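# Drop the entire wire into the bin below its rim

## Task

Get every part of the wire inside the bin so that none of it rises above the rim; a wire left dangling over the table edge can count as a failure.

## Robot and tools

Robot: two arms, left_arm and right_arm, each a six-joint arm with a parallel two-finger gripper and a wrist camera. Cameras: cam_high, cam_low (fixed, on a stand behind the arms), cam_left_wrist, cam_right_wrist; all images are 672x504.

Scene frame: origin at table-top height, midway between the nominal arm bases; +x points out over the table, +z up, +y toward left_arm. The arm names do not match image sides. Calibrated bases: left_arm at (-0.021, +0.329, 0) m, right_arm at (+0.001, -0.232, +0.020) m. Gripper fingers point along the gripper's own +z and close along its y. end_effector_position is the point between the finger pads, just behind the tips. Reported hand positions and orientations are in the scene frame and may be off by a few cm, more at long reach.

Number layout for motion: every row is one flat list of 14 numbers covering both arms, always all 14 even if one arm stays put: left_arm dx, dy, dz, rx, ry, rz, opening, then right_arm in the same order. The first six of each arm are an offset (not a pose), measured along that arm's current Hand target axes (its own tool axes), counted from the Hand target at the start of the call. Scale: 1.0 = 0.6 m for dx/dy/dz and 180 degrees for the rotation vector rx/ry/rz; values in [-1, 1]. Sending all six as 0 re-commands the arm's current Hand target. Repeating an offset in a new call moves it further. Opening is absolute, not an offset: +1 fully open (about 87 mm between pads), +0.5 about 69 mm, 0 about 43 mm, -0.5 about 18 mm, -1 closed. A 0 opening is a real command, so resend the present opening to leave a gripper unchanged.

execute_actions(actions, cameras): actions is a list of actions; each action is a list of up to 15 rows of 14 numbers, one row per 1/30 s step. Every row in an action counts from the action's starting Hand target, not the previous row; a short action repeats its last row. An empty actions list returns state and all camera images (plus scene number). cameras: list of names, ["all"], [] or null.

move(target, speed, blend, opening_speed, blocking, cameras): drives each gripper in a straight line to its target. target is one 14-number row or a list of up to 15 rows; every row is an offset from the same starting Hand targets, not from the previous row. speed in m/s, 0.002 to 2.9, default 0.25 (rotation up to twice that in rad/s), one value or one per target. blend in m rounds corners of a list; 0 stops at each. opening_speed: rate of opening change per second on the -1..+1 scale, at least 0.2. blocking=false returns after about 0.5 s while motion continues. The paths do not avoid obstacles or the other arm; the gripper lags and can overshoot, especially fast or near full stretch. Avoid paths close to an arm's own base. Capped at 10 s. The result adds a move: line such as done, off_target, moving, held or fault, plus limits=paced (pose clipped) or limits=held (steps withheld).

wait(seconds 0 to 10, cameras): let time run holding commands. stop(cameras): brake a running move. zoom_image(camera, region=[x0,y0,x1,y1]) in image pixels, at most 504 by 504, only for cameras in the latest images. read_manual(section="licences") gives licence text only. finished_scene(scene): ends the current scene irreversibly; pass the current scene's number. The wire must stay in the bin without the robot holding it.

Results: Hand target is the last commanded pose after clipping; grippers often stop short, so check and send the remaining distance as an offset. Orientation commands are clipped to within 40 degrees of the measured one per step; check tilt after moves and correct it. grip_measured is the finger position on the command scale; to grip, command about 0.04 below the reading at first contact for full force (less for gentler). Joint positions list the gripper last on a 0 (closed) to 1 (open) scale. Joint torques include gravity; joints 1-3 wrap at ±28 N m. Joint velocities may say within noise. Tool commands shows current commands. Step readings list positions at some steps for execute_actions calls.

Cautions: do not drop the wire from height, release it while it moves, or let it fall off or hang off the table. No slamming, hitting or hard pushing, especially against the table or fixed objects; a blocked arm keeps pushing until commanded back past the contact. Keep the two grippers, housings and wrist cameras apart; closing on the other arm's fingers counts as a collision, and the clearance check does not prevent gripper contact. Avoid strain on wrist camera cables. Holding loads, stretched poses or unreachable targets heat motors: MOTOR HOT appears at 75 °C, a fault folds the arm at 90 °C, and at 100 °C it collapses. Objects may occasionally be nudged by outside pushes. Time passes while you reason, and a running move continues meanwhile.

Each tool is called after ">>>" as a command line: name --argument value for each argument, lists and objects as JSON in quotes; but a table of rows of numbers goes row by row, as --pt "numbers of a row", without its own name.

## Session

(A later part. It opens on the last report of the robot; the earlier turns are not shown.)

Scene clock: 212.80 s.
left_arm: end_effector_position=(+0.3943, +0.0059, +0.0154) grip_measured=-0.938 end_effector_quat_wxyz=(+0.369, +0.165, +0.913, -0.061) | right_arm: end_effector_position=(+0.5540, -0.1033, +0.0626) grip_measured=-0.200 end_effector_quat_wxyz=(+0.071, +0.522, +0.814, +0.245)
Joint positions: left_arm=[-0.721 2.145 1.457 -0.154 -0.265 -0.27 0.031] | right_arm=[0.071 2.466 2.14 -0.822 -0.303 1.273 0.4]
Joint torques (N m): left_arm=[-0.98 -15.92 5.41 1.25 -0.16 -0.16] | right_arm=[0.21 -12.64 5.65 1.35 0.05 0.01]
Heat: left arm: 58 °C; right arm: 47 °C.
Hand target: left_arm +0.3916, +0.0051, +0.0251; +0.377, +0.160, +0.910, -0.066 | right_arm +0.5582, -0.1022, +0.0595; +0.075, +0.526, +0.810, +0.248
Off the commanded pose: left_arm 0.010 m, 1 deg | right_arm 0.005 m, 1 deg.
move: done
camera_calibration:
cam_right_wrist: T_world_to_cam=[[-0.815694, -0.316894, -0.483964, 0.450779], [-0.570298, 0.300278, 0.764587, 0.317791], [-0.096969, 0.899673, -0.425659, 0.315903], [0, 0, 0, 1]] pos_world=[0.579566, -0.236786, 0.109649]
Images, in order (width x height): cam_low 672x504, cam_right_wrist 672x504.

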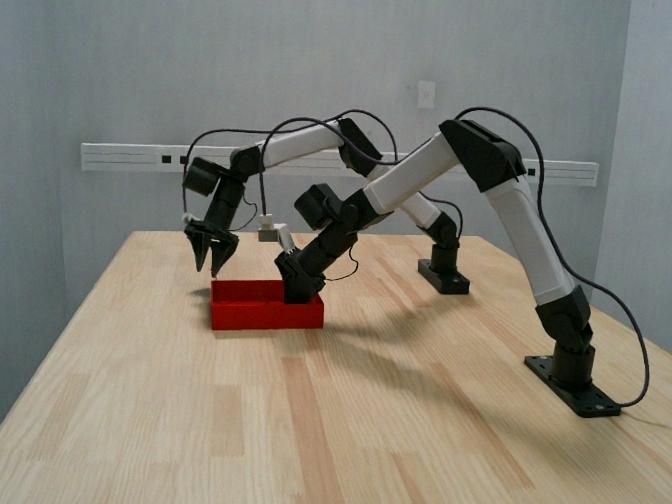

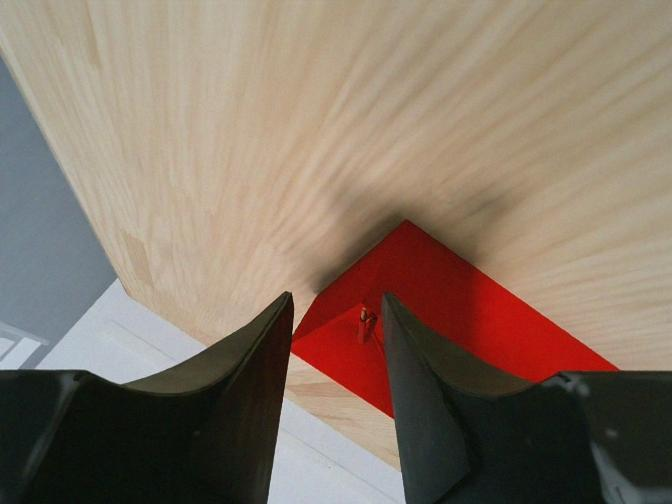

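>>> move --target '[0,0,0,0,0,0,-1,0,0,0.01,0,0,0,-1]' --opening_speed 1.5 --cameras '["cam_low","cam_right_wrist"]'

>>> zoom_image --camera "cam_low" --region '[170, 220, 270, 310]'

Scene clock: 216.80 s.
left_arm: end_effector_position=(+0.3944, +0.0059, +0.0154) grip_measured=-0.938 end_effector_quat_wxyz=(+0.369, +0.165, +0.913, -0.061) | right_arm: end_effector_position=(+0.5553, -0.1032, +0.0582) grip_measured=-0.965 end_effector_quat_wxyz=(+0.070, +0.523, +0.813, +0.245)
Joint positions: left_arm=[-0.721 2.145 1.457 -0.154 -0.265 -0.27 0.031] | right_arm=[0.071 2.476 2.14 -0.813 -0.303 1.276 0.017]
Joint torques (N m): left_arm=[-0.96 -15.92 5.41 1.25 -0.16 -0.16] | right_arm=[0.66 -12.26 6.37 1.35 0.07 0.01]
Heat: left arm: 59 °C; right arm: 49 °C.
Hand target: left_arm +0.3917, +0.0050, +0.0252; +0.377, +0.160, +0.910, -0.066 | right_arm +0.5605, -0.1003, +0.0545; +0.075, +0.526, +0.810, +0.248
Off the commanded pose: left_arm 0.010 m, 1 deg | right_arm 0.007 m, 1 deg.
move: done
camera_calibration:
cam_right_wrist: T_world_to_cam=[[-0.817341, -0.31425, -0.482909, 0.450846], [-0.568213, 0.300965, 0.765868, 0.320696], [-0.0953356, 0.90037, -0.424552, 0.313143], [0, 0, 0, 1]] pos_world=[0.580572, -0.236784, 0.105052]
Images, in order (width x height): cam_low 672x504, cam_right_wrist 672x504.

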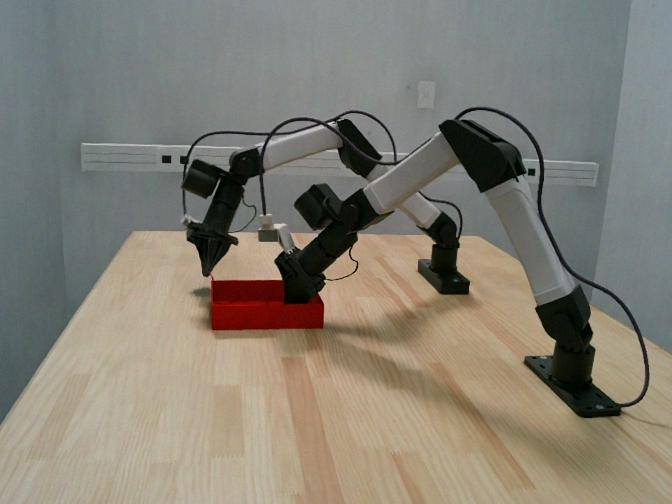

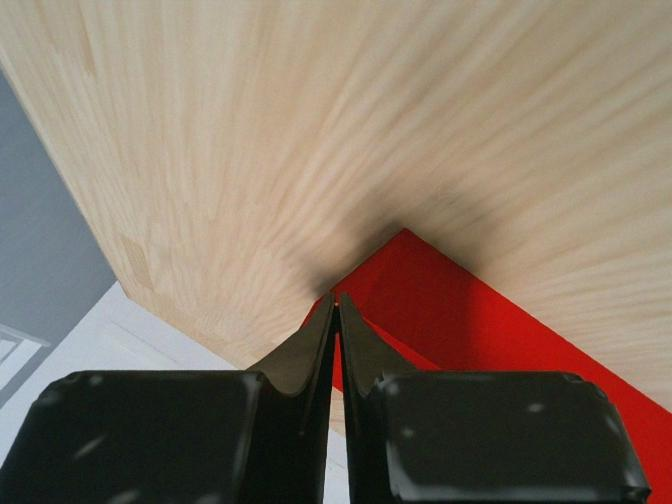

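Scaled by 5.040 from the camera's 672x504 image, which has a finer 960x720 frame.

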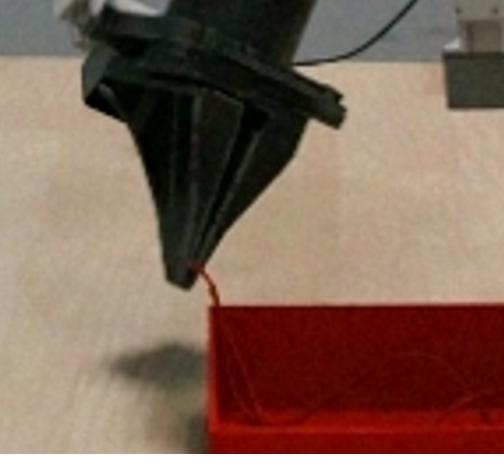

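>>> move --pt "0 0 0 0 0 0 -0.7 0 0 0 0 0 0 -1" --pt "0 0 -0.15 0 0 0 -0.7 0 0 0 0 0 0 -1" --pt "-0.041 0.178 -0.383 0 0 0 -0.7 0 0 0 0 0 0 -1" --speed '[0.12,0.12,0.25]' --blend '[0,0.03,0]' --opening_speed 0.7 --cameras '["all"]'

>>> zoom_image --camera "cam_low" --region '[190, 250, 340, 335]'

>>> zoom_image --camera "cam_high" --region '[190, 210, 350, 330]'

Scene clock: 225.40 s.
left_arm: end_effector_position=(+0.2900, +0.1550, +0.1942) grip_measured=-0.700 end_effector_quat_wxyz=(+0.370, +0.156, +0.914, -0.062) | right_arm: end_effector_position=(+0.5553, -0.1032, +0.0582) grip_measured=-0.965 end_effector_quat_wxyz=(+0.070, +0.523, +0.813, +0.245)
Joint positions: left_arm=[-0.564 1.361 1.246 -0.701 -0.164 -0.168 0.15] | right_arm=[0.071 2.476 2.14 -0.813 -0.303 1.277 0.017]
Joint torques (N m): left_arm=[-0.23 -6.05 9.94 1.09 0.03 0.07] | right_arm=[0.47 -12.33 6.28 1.35 0.07 0.04]
Heat: left arm: 59 °C; right arm: 50 °C.
Hand target: left_arm +0.2916, +0.1547, +0.2051; +0.377, +0.160, +0.910, -0.066 | right_arm +0.5606, -0.1003, +0.0545; +0.075, +0.526, +0.810, +0.248
Off the commanded pose: left_arm 0.011 m, 1 deg | right_arm 0.007 m, 1 deg.
move: off_target (left_arm)
camera_calibration:
cam_left_wrist: T_world_to_cam=[[-0.337649, -0.941227, -0.00921673, 0.243696], [-0.936665, 0.335013, 0.102099, 0.22083], [-0.0930107, 0.0431066, -0.994732, 0.359615], [0, 0, 0, 1]] pos_world=[0.322576, 0.139891, 0.33742]
cam_right_wrist: T_world_to_cam=[[-0.817302, -0.313926, -0.483184, 0.450978], [-0.568334, 0.301031, 0.765752, 0.320718], [-0.0949364, 0.900461, -0.424448, 0.312964], [0, 0, 0, 1]] pos_world=[0.580572, -0.236784, 0.105152]

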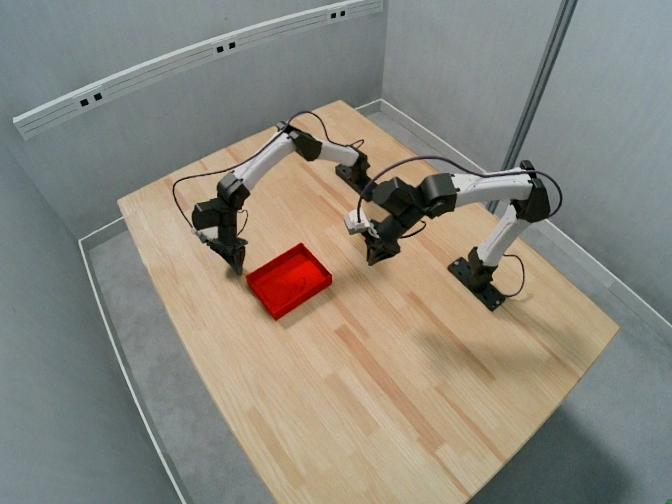

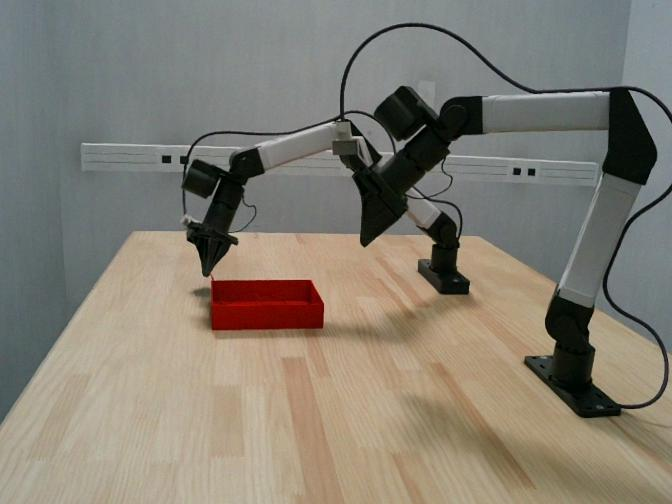

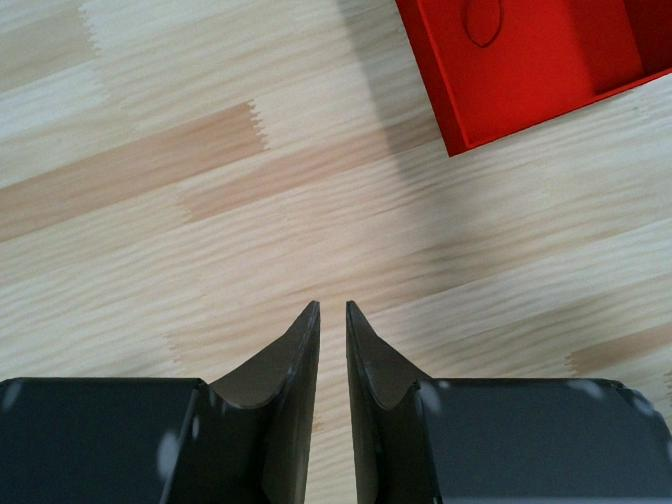

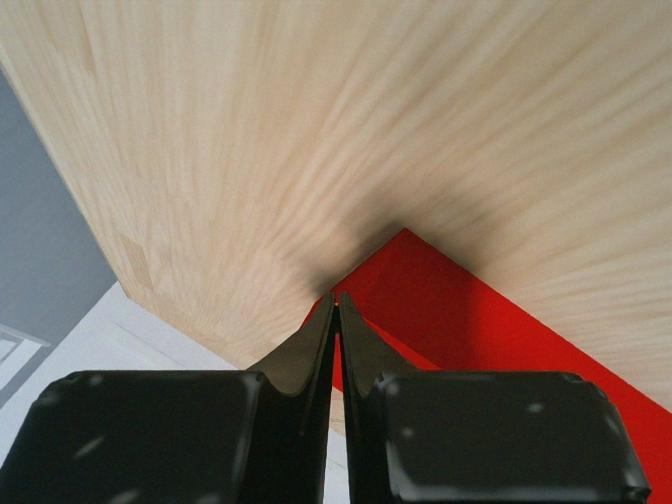

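Scaled by 3.360 from the camera's 672x504 image, which has a finer 960x720 frame.

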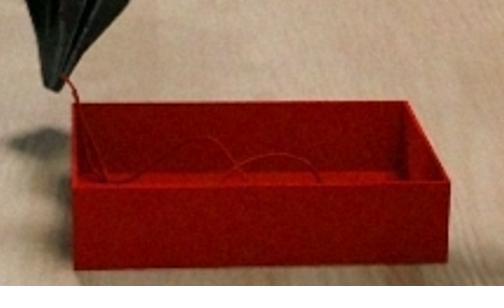

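Scaled by 3.150 from the camera's 672x504 image, which has a finer 960x720 frame.

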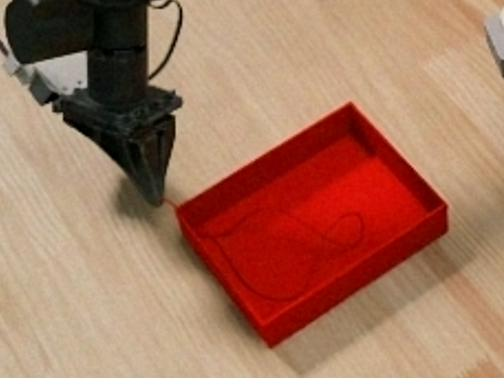

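>>> move --pt "0 0 0 0 0 0 -0.7 0.018 0.019 -0.044 0 0 0 -1" --pt "0 0 0 0 0 0 -0.7 0.163 -0.048 -0.040 0 0 0 -1" --pt "0 0 0 0 0 0 -0.7 0.1745 -0.094 0.0265 0 0 0 -1" --speed 0.12 --blend '[0.01,0.01,0]' --cameras '["all"]'

>>> zoom_image --camera "cam_low" --region '[190, 220, 340, 335]'

>>> zoom_image --camera "cam_high" --region '[190, 210, 350, 330]'

Scene clock: 232.57 s.
left_arm: end_effector_position=(+0.2899, +0.1550, +0.1941) grip_measured=-0.700 end_effector_quat_wxyz=(+0.369, +0.157, +0.914, -0.062) | right_arm: end_effector_position=(+0.4709, -0.0194, +0.0232) grip_measured=-0.965 end_effector_quat_wxyz=(+0.061, +0.521, +0.815, +0.245)
Joint positions: left_arm=[-0.564 1.361 1.246 -0.702 -0.163 -0.168 0.15] | right_arm=[0.271 2.226 1.55 -0.438 -0.232 1.459 0.017]
Joint torques (N m): left_arm=[-0.23 -6.05 9.92 1.12 0.01 0.06] | right_arm=[0.25 -12.92 4.66 1.29 0.25 0]
Heat: left arm: 56 °C; right arm: 51 °C.
Hand target: left_arm +0.2916, +0.1547, +0.2051; +0.377, +0.160, +0.910, -0.066 | right_arm +0.4751, -0.0204, +0.0282; +0.075, +0.526, +0.810, +0.248
Off the commanded pose: left_arm 0.011 m, 1 deg | right_arm 0.007 m, 2 deg.
move: off_target (left_arm)
camera_calibration:
cam_left_wrist: T_world_to_cam=[[-0.337889, -0.941142, -0.00910974, 0.243725], [-0.9365, 0.335227, 0.102915, 0.220483], [-0.093804, 0.0433052, -0.994648, 0.359717], [0, 0, 0, 1]] pos_world=[0.322577, 0.139891, 0.337321]
cam_right_wrist: T_world_to_cam=[[-0.821483, -0.3179, -0.473398, 0.393048], [-0.559482, 0.288883, 0.77687, 0.269621], [-0.110211, 0.903043, -0.415172, 0.221525], [0, 0, 0, 1]] pos_world=[0.498145, -0.152986, 0.0685788]

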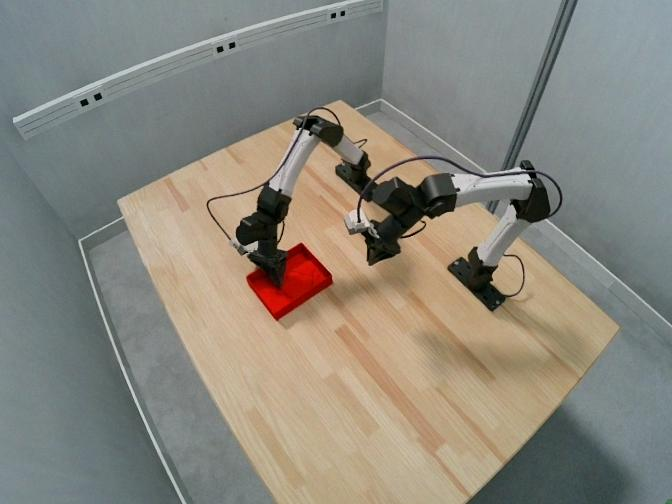

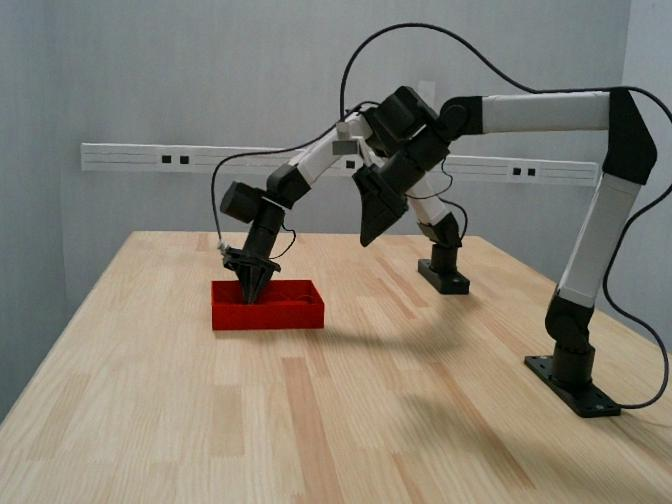

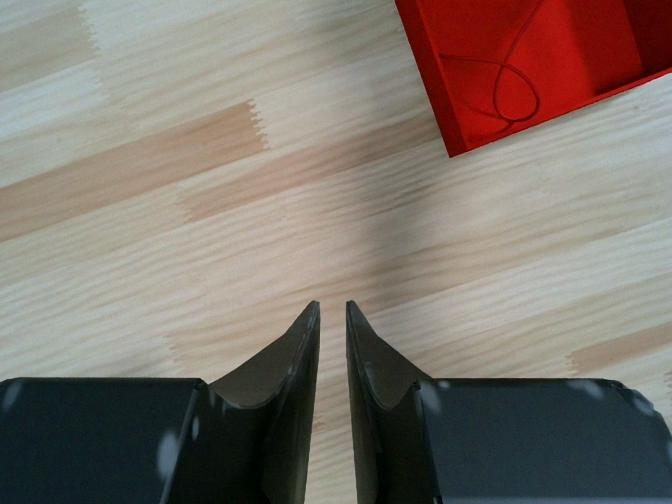

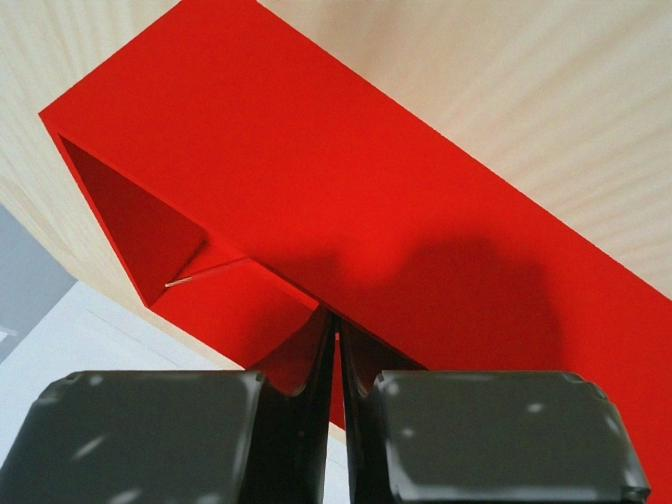

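Scaled by 3.360 from the camera's 672x504 image, which has a finer 960x720 frame.

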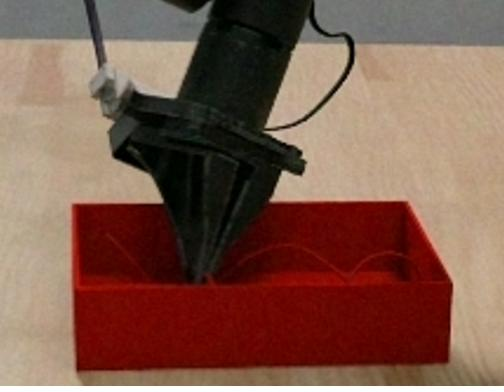

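Scaled by 3.150 from the camera's 672x504 image, which has a finer 960x720 frame.

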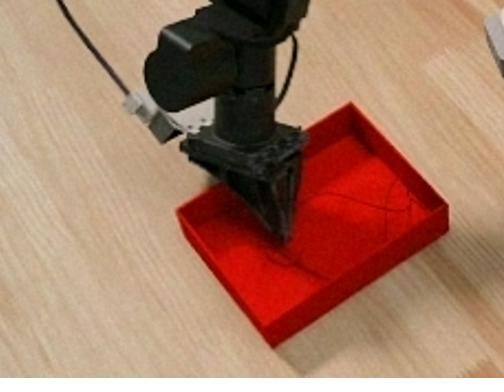

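>>> move --pt "0 0 0 0 0 0 -0.7 0 0 0 0 0 0 -0.72" --pt "0 0 0 0 0 0 -0.7 0 0 -0.2 0 0 0 -0.72" --pt "0 0 0 0 0 0 -0.7 -0.12 0 -0.35 0 0 0 -0.72" --speed '[0.1,0.1,0.2]' --blend '[0,0.03,0]' --opening_speed 0.4 --cameras '["all"]'

>>> zoom_image --camera "cam_low" --region '[190, 250, 340, 335]'

>>> zoom_image --camera "cam_high" --region '[220, 230, 350, 330]'

Scene clock: 238.30 s.
left_arm: end_effector_position=(+0.2899, +0.1550, +0.1941) grip_measured=-0.700 end_effector_quat_wxyz=(+0.369, +0.157, +0.914, -0.062) | right_arm: end_effector_position=(+0.4238, -0.1545, +0.1790) grip_measured=-0.720 end_effector_quat_wxyz=(+0.057, +0.540, +0.807, +0.232)
Joint positions: left_arm=[-0.564 1.361 1.246 -0.702 -0.163 -0.168 0.15] | right_arm=[-0.037 1.89 1.702 -1.028 -0.332 1.199 0.14]
Joint torques (N m): left_arm=[-0.24 -6.05 9.92 1.11 0 0.06] | right_arm=[0.25 -11.73 8.38 0.88 -0.08 -0.22]
Heat: left arm: 53 °C; right arm: 51 °C.
Hand target: left_arm +0.2916, +0.1547, +0.2051; +0.377, +0.160, +0.910, -0.066 | right_arm +0.4262, -0.1521, +0.1999; +0.075, +0.526, +0.810, +0.248
Off the commanded pose: left_arm 0.011 m, 1 deg | right_arm 0.021 m, 3 deg.
move: off_target (left_arm, right_arm)
camera_calibration:
cam_left_wrist: T_world_to_cam=[[-0.337889, -0.941142, -0.00910974, 0.243725], [-0.9365, 0.335227, 0.102915, 0.220483], [-0.093804, 0.0433052, -0.994648, 0.359717], [0, 0, 0, 1]] pos_world=[0.322577, 0.139891, 0.337321]
cam_right_wrist: T_world_to_cam=[[-0.845883, -0.291317, -0.446785, 0.394843], [-0.526113, 0.318019, 0.788713, 0.149635], [-0.0876789, 0.902219, -0.422273, 0.394706], [0, 0, 0, 1]] pos_world=[0.447323, -0.288674, 0.225065]

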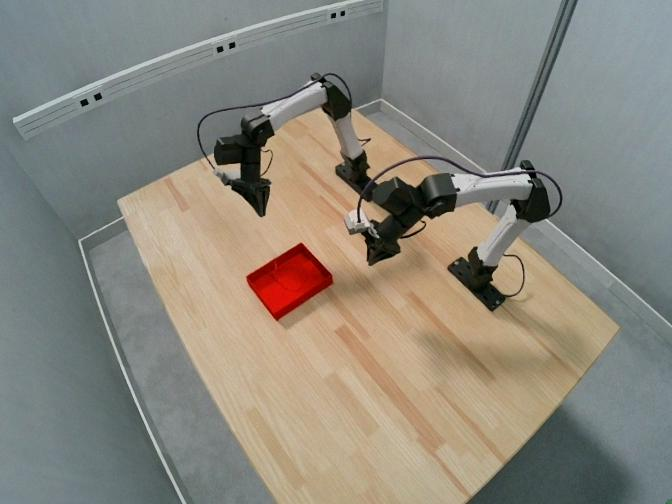

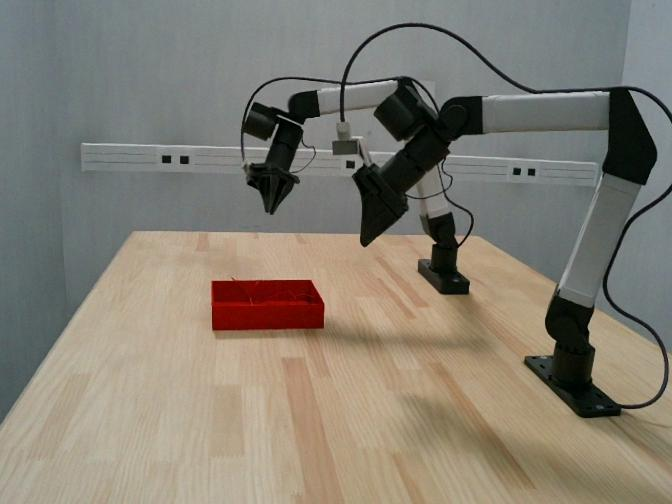

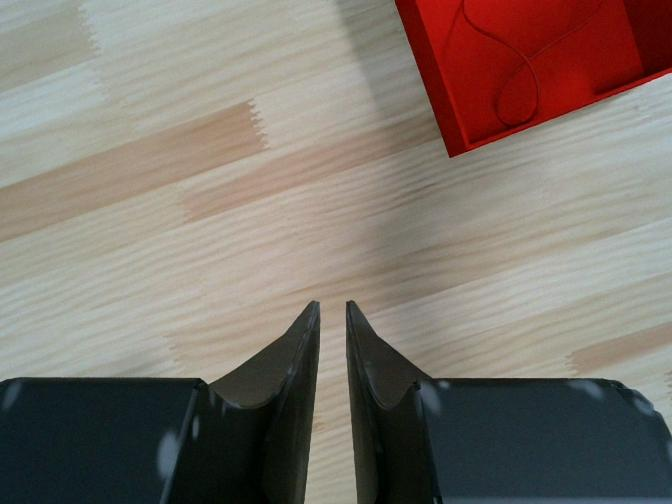

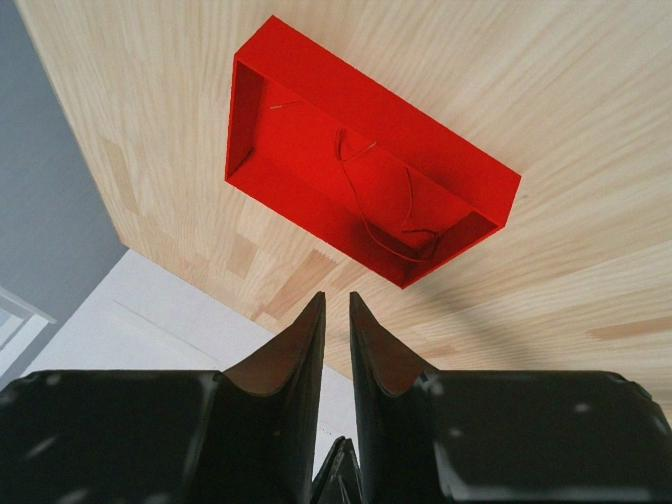

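Scaled by 3.360 from the camera's 672x504 image, which has a finer 960x720 frame.

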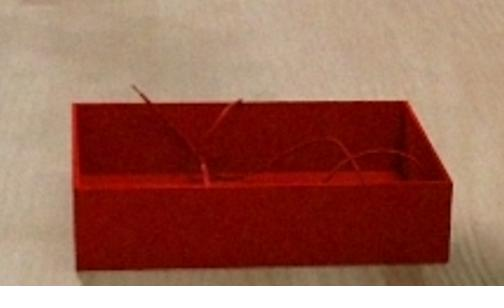

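Scaled by 3.877 from the camera's 672x504 image, which has a finer 960x720 frame.

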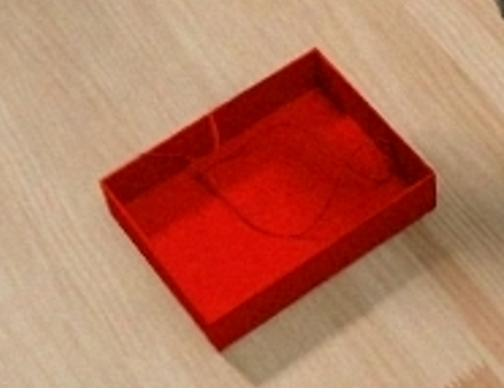

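>>> move --target '[0,0,0,0,0,0,-0.7,0.178,0.0043,0.171,0.0755,-0.2225,-0.2714,-0.3]' --speed 0.25 --cameras '["cam_right_wrist","cam_low"]'

>>> zoom_image --camera "cam_right_wrist" --region '[150, 0, 570, 380]'

Scene clock: 253.93 s.
left_arm: end_effector_position=(+0.2899, +0.1550, +0.1941) grip_measured=-0.700 end_effector_quat_wxyz=(+0.369, +0.157, +0.914, -0.062) | right_arm: end_effector_position=(+0.4133, -0.0241, +0.1244) grip_measured=-0.300 end_effector_quat_wxyz=(+0.360, +0.207, +0.905, -0.087)
Joint positions: left_arm=[-0.564 1.361 1.246 -0.702 -0.163 -0.168 0.15] | right_arm=[0.647 2.017 1.685 -0.835 0.663 0.952 0.35]
Joint torques (N m): left_arm=[-0.23 -6.05 9.94 1.11 0.01 0.06] | right_arm=[-0.17 -9.66 6.63 1.28 0.57 -0.17]
Heat: left arm: 49 °C; right arm: 51 °C.
Hand target: left_arm +0.2916, +0.1547, +0.2051; +0.377, +0.160, +0.910, -0.066 | right_arm +0.4209, -0.0232, +0.1272; +0.373, +0.207, +0.900, -0.086
Off the commanded pose: left_arm 0.011 m, 1 deg | right_arm 0.008 m, 2 deg.
move: off_target (left_arm)
camera_calibration:
cam_right_wrist: T_world_to_cam=[[-0.437737, -0.899001, -0.0135682, 0.162298], [-0.891839, 0.432237, 0.133393, 0.381016], [-0.114056, 0.0704916, -0.99097, 0.314603], [0, 0, 0, 1]] pos_world=[0.446731, -0.0409602, 0.26314]
Images, in order (width x height): cam_low 672x504, cam_right_wrist 672x504.

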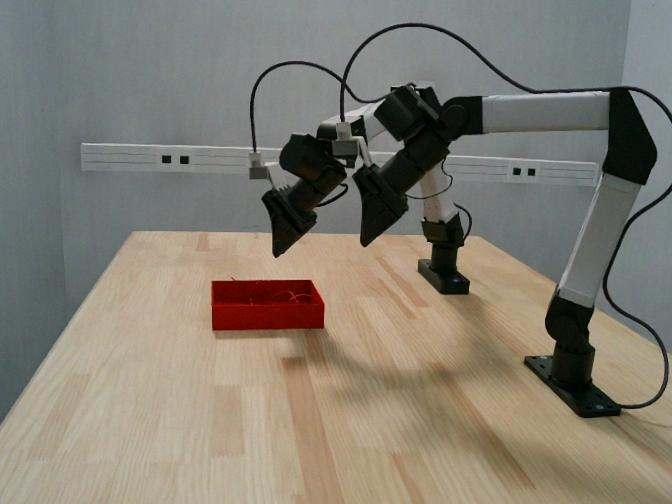

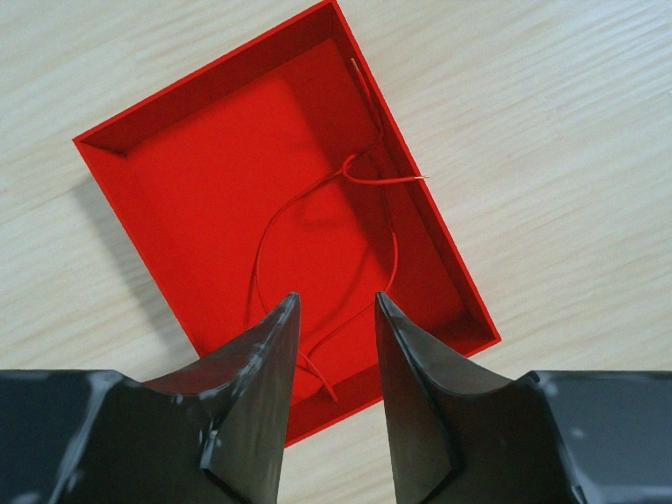

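Scaled by 1.200 from the camera's 672x504 image, which has a finer 960x720 frame.

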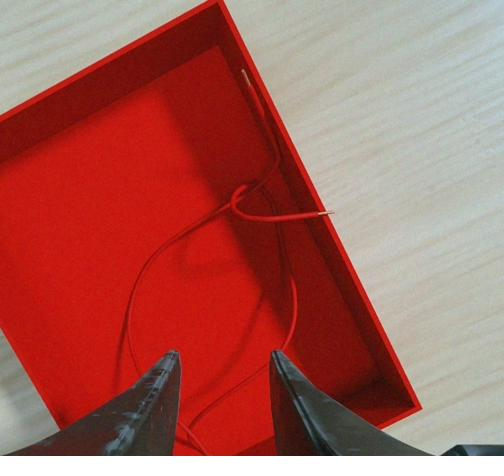

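>>> move --target '[0,0,0,0,0,0,-0.7,-0.005,-0.0875,0.095,-0.288,0.087,-0.411,-0.3]' --speed 0.25 --cameras '["cam_right_wrist"]'

>>> zoom_image --camera "cam_right_wrist" --region '[130, 0, 550, 380]'

Scene clock: 281.40 s.
left_arm: end_effector_position=(+0.2899, +0.1550, +0.1941) grip_measured=-0.700 end_effector_quat_wxyz=(+0.369, +0.157, +0.914, -0.062) | right_arm: end_effector_position=(+0.4300, -0.0917, +0.0851) grip_measured=-0.300 end_effector_quat_wxyz=(+0.176, -0.512, +0.834, +0.109)
Joint positions: left_arm=[-0.564 1.361 1.246 -0.702 -0.163 -0.168 0.15] | right_arm=[0.263 2.117 1.775 -0.943 -0.309 -0.797 0.35]
Joint torques (N m): left_arm=[-0.23 -6.05 9.94 1.11 0.01 0.06] | right_arm=[-0.28 -9.74 8.34 0.82 -0.27 -0.23]
Heat: left arm: 44 °C; right arm: 50 °C.
Hand target: left_arm +0.2916, +0.1547, +0.2051; +0.377, +0.160, +0.910, -0.066 | right_arm +0.4361, -0.0890, +0.0890; +0.184, -0.517, +0.828, +0.115
Off the commanded pose: left_arm 0.011 m, 1 deg | right_arm 0.008 m, 1 deg.
move: off_target (left_arm)
camera_calibration:
cam_right_wrist: T_world_to_cam=[[0.888216, -0.458852, -0.0229785, -0.420715], [-0.398542, -0.794424, 0.458318, 0.0781475], [-0.228554, -0.397927, -0.888491, 0.28], [0, 0, 0, 1]] pos_world=[0.468826, -0.0195438, 0.203294]
Images, in order (width x height): cam_right_wrist 672x504.

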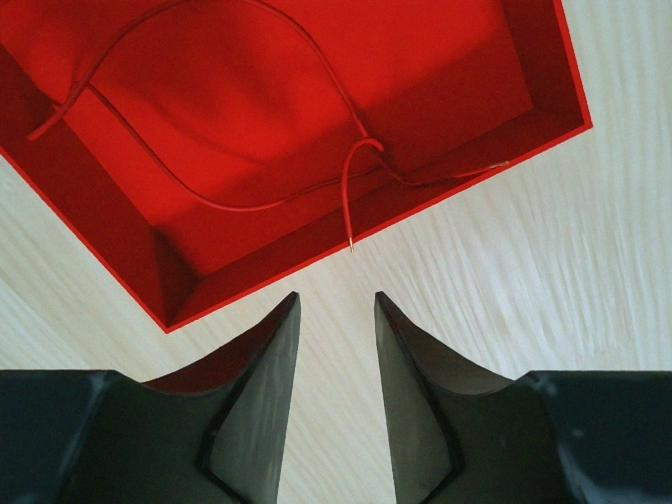

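Scaled by 1.200 from the camera's 672x504 image, which has a finer 960x720 frame.

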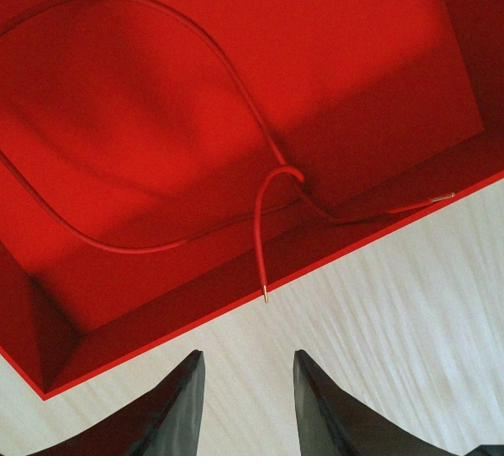

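>>> move --pt "0 0 0 0 0 0 -0.7 0 -0.002 0.079 0 0 0 -0.3" --pt "0 0 0 0 0 0 -0.7 0 -0.002 0.079 0 0 0 -1" --speed 0.12 --opening_speed 2 --cameras '["cam_right_wrist"]'

Scene clock: 290.00 s.
left_arm: end_effector_position=(+0.2899, +0.1550, +0.1941) grip_measured=-0.700 end_effector_quat_wxyz=(+0.369, +0.157, +0.914, -0.062) | right_arm: end_effector_position=(+0.4490, -0.0762, +0.0554) grip_measured=-0.980 end_effector_quat_wxyz=(+0.190, -0.521, +0.826, +0.105)
Joint positions: left_arm=[-0.564 1.361 1.246 -0.702 -0.163 -0.168 0.15] | right_arm=[0.286 2.196 1.775 -0.83 -0.305 -0.793 0.01]
Joint torques (N m): left_arm=[-0.24 -6.05 9.92 1.11 0.01 0.06] | right_arm=[0.7 -9.81 5.09 1.04 -0.16 0.04]
Heat: left arm: 45 °C; right arm: 49 °C.
Hand target: left_arm +0.2916, +0.1547, +0.2051; +0.377, +0.160, +0.910, -0.066 | right_arm +0.4459, -0.0714, +0.0460; +0.184, -0.517, +0.828, +0.115
Off the commanded pose: left_arm 0.011 m, 1 deg | right_arm 0.011 m, 1 deg.
move: off_target (left_arm, right_arm)
camera_calibration:
cam_right_wrist: T_world_to_cam=[[0.896819, -0.442387, 0.00315919, -0.435111], [-0.398519, -0.804748, 0.439959, 0.111844], [-0.192089, -0.395822, -0.898013, 0.248423], [0, 0, 0, 1]] pos_world=[0.482507, -0.00414941, 0.175254]
Images, in order (width x height): cam_right_wrist 672x504.

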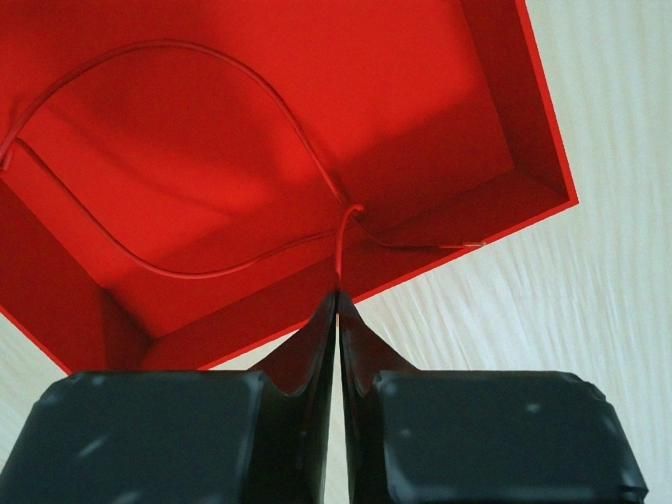

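>>> move --pt "0 0 0 0 0 0 -0.7 -0.026 0.062 -0.034 0.1033 0 0.2215 -1" --pt "0 0 0 0 0 0 -0.7 -0.091 0.065 0.020 0.2442 0 0.5235 -1" --pt "0 0 0 0 0 0 -0.7 -0.096 0.008 0.096 0.35 0 0.75 -1" --speed 0.3 --blend '[0.01,0.01,0]' --cameras '["all"]'

>>> zoom_image --camera "cam_low" --region '[190, 250, 340, 335]'

>>> zoom_image --camera "cam_high" --region '[220, 230, 350, 330]'

Scene clock: 302.50 s.
left_arm: end_effector_position=(+0.2899, +0.1550, +0.1941) grip_measured=-0.700 end_effector_quat_wxyz=(+0.369, +0.157, +0.914, -0.062) | right_arm: end_effector_position=(+0.4730, -0.0006, +0.0179) grip_measured=-0.980 end_effector_quat_wxyz=(+0.186, +0.649, +0.734, -0.080)
Joint positions: left_arm=[-0.564 1.361 1.246 -0.702 -0.163 -0.168 0.15] | right_arm=[0.523 2.801 2.749 -1.553 0.406 1.976 0.01]
Joint torques (N m): left_arm=[-0.23 -6.05 9.92 1.11 0 0.06] | right_arm=[-0.38 -12.63 7.5 0.1 0.27 0]
Heat: left arm: 45 °C; right arm: 50 °C.
Hand target: left_arm +0.2916, +0.1547, +0.2051; +0.377, +0.160, +0.910, -0.066 | right_arm +0.4752, -0.0006, +0.0182; +0.160, +0.659, +0.720, -0.146
Off the commanded pose: left_arm 0.011 m, 1 deg | right_arm 0.002 m, 8 deg.
joint sent to its limit (right arm) — joint 4 (wrist pitch), lower limit. The joint targets are off in orientation, not in position.
move: off_target (left_arm, right_arm)
camera_calibration:
cam_left_wrist: T_world_to_cam=[[-0.337889, -0.941142, -0.00910974, 0.243725], [-0.9365, 0.335227, 0.102915, 0.220483], [-0.093804, 0.0433052, -0.994648, 0.359717], [0, 0, 0, 1]] pos_world=[0.322577, 0.139891, 0.337321]
cam_right_wrist: T_world_to_cam=[[-0.980104, -0.136425, -0.144171, 0.467476], [-0.189815, 0.856574, 0.479845, 0.100265], [0.0580304, 0.497664, -0.865427, 0.130919], [0, 0, 0, 1]] pos_world=[0.469609, -0.0872629, 0.132586]

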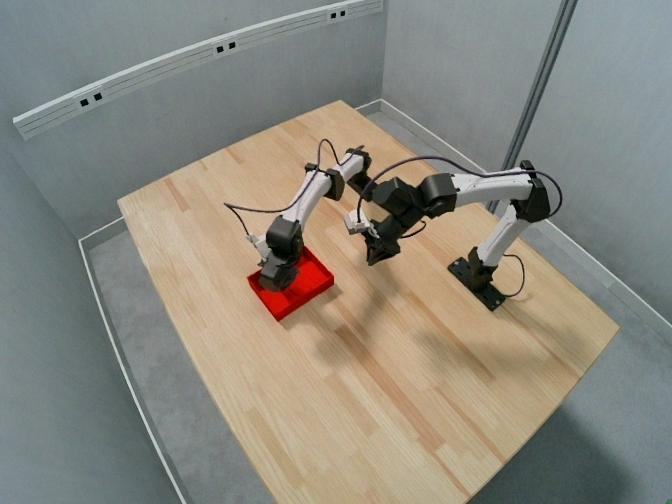

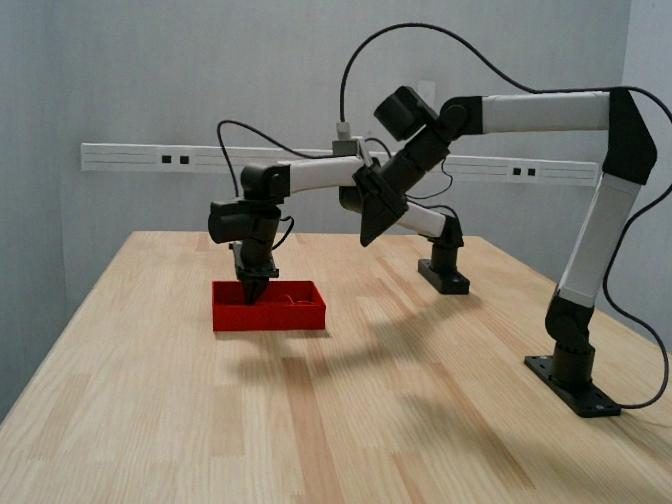

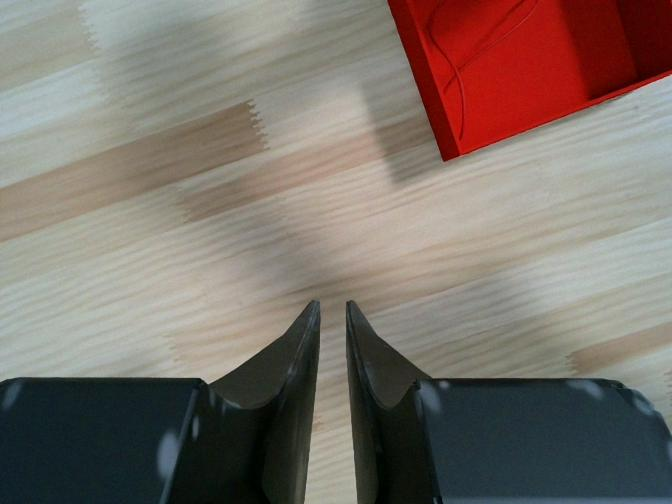

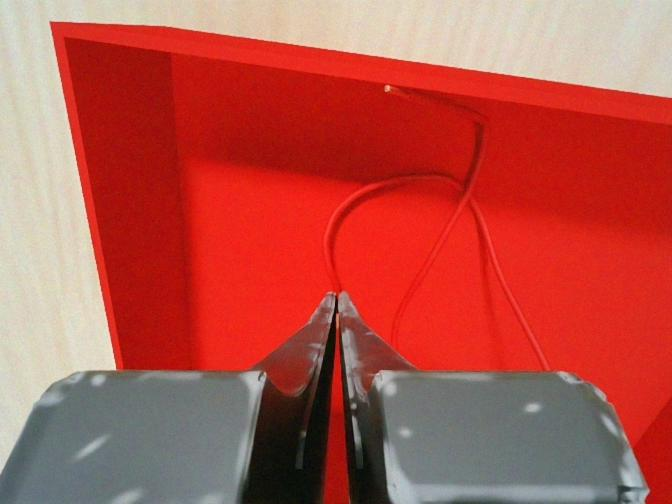

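Scaled by 3.360 from the camera's 672x504 image, which has a finer 960x720 frame.

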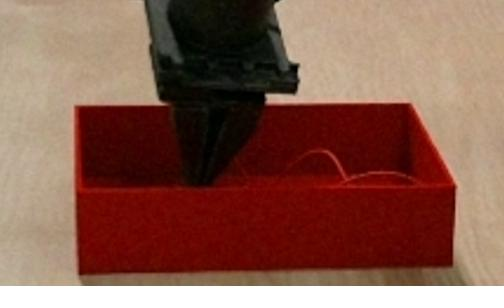

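Scaled by 3.877 from the camera's 672x504 image, which has a finer 960x720 frame.

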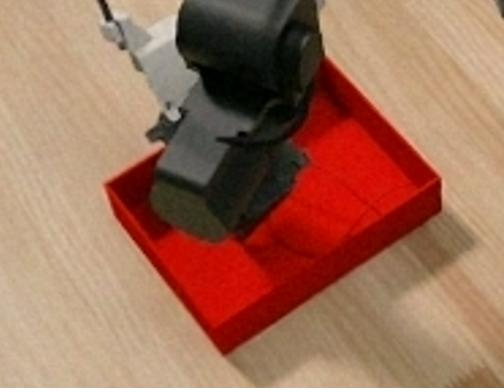

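>>> move --pt "0 0 0 0 0 0 -0.7 0 0 0.01 0 0 0 -0.7" --pt "0 0 0 0 0 0 -0.7 0 0 -0.25 0 0 0 -0.7" --speed 0.12 --opening_speed 0.4 --cameras '["all"]'

>>> zoom_image --camera "cam_low" --region '[190, 250, 340, 335]'

>>> zoom_image --camera "cam_right_wrist" --region '[130, 0, 630, 380]'

Scene clock: 311.63 s.
left_arm: end_effector_position=(+0.2899, +0.1550, +0.1941) grip_measured=-0.700 end_effector_quat_wxyz=(+0.369, +0.157, +0.914, -0.062) | right_arm: end_effector_position=(+0.4687, +0.0596, +0.1213) grip_measured=-0.700 end_effector_quat_wxyz=(+0.217, +0.638, +0.738, +0.045)
Joint positions: left_arm=[-0.564 1.361 1.246 -0.702 -0.163 -0.168 0.15] | right_arm=[0.621 2.651 2.84 -1.556 0.401 2.002 0.15]
Joint torques (N m): left_arm=[-0.23 -6.05 9.92 1.11 0 0.06] | right_arm=[0.34 -17.87 7.13 0.53 0.32 0.06]
Heat: left arm: 46 °C; right arm: 53 °C.
Hand target: left_arm +0.2916, +0.1547, +0.2051; +0.377, +0.160, +0.910, -0.066 | right_arm +0.4696, +0.0626, +0.1540; +0.160, +0.659, +0.720, -0.146
Off the commanded pose: left_arm 0.011 m, 1 deg | right_arm 0.033 m, 23 deg.
joint sent to its limit (right arm) — joint 4 (wrist pitch), lower limit. The joint targets are off in orientation, not in position.
move: off_target (left_arm, right_arm)
camera_calibration:
cam_left_wrist: T_world_to_cam=[[-0.337889, -0.941142, -0.00910974, 0.243725], [-0.9365, 0.335227, 0.102915, 0.220483], [-0.093804, 0.0433052, -0.994648, 0.359717], [0, 0, 0, 1]] pos_world=[0.322577, 0.139891, 0.337321]
cam_right_wrist: T_world_to_cam=[[-0.916196, -0.171608, -0.362126, 0.484874], [-0.355553, 0.764947, 0.537065, 0.0745099], [0.184843, 0.620812, -0.761857, 0.111224], [0, 0, 0, 1]] pos_world=[0.450173, -0.0428373, 0.220306]

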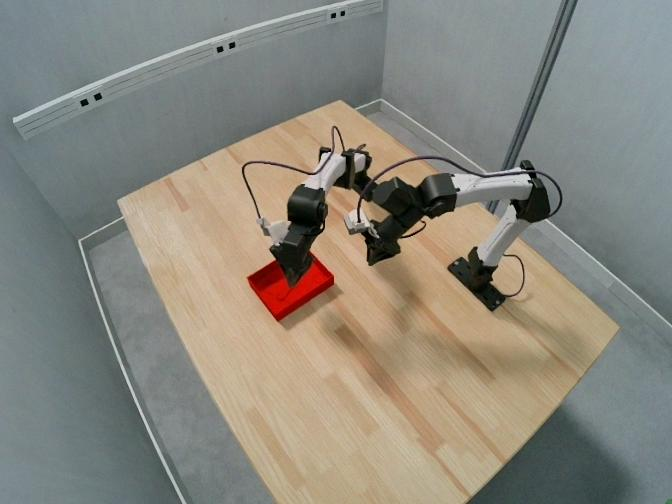

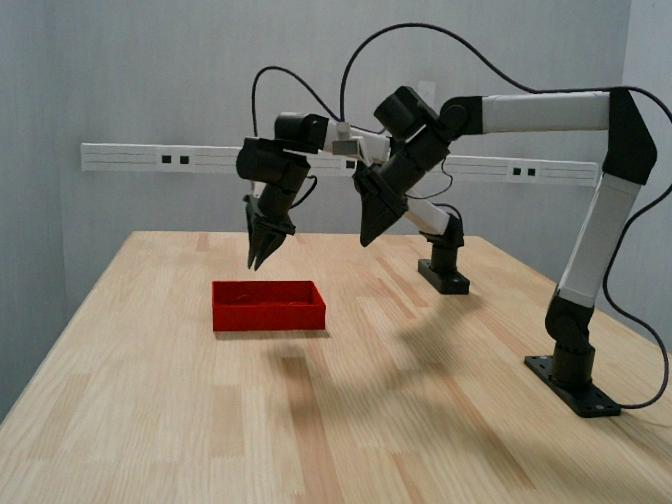

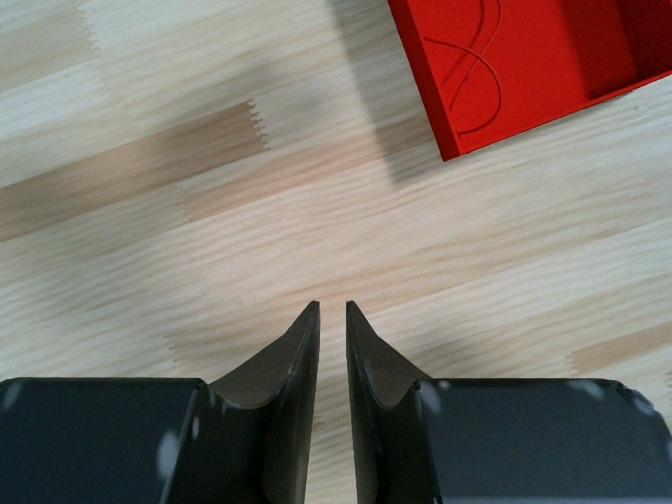

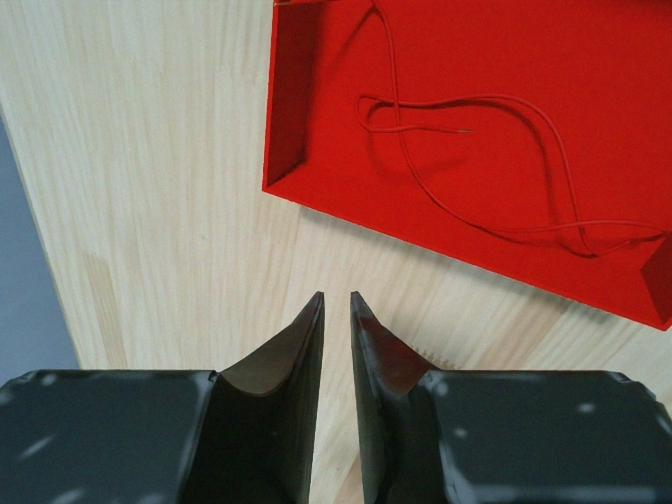

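Scaled by 3.360 from the camera's 672x504 image, which has a finer 960x720 frame.

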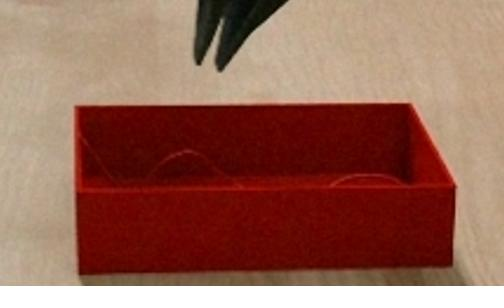

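Scaled by 1.008 from the camera's 672x504 image, which has a finer 960x720 frame.

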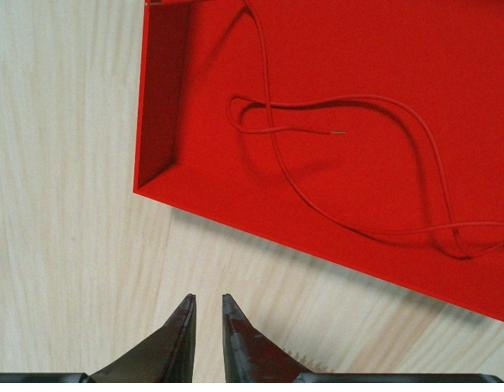

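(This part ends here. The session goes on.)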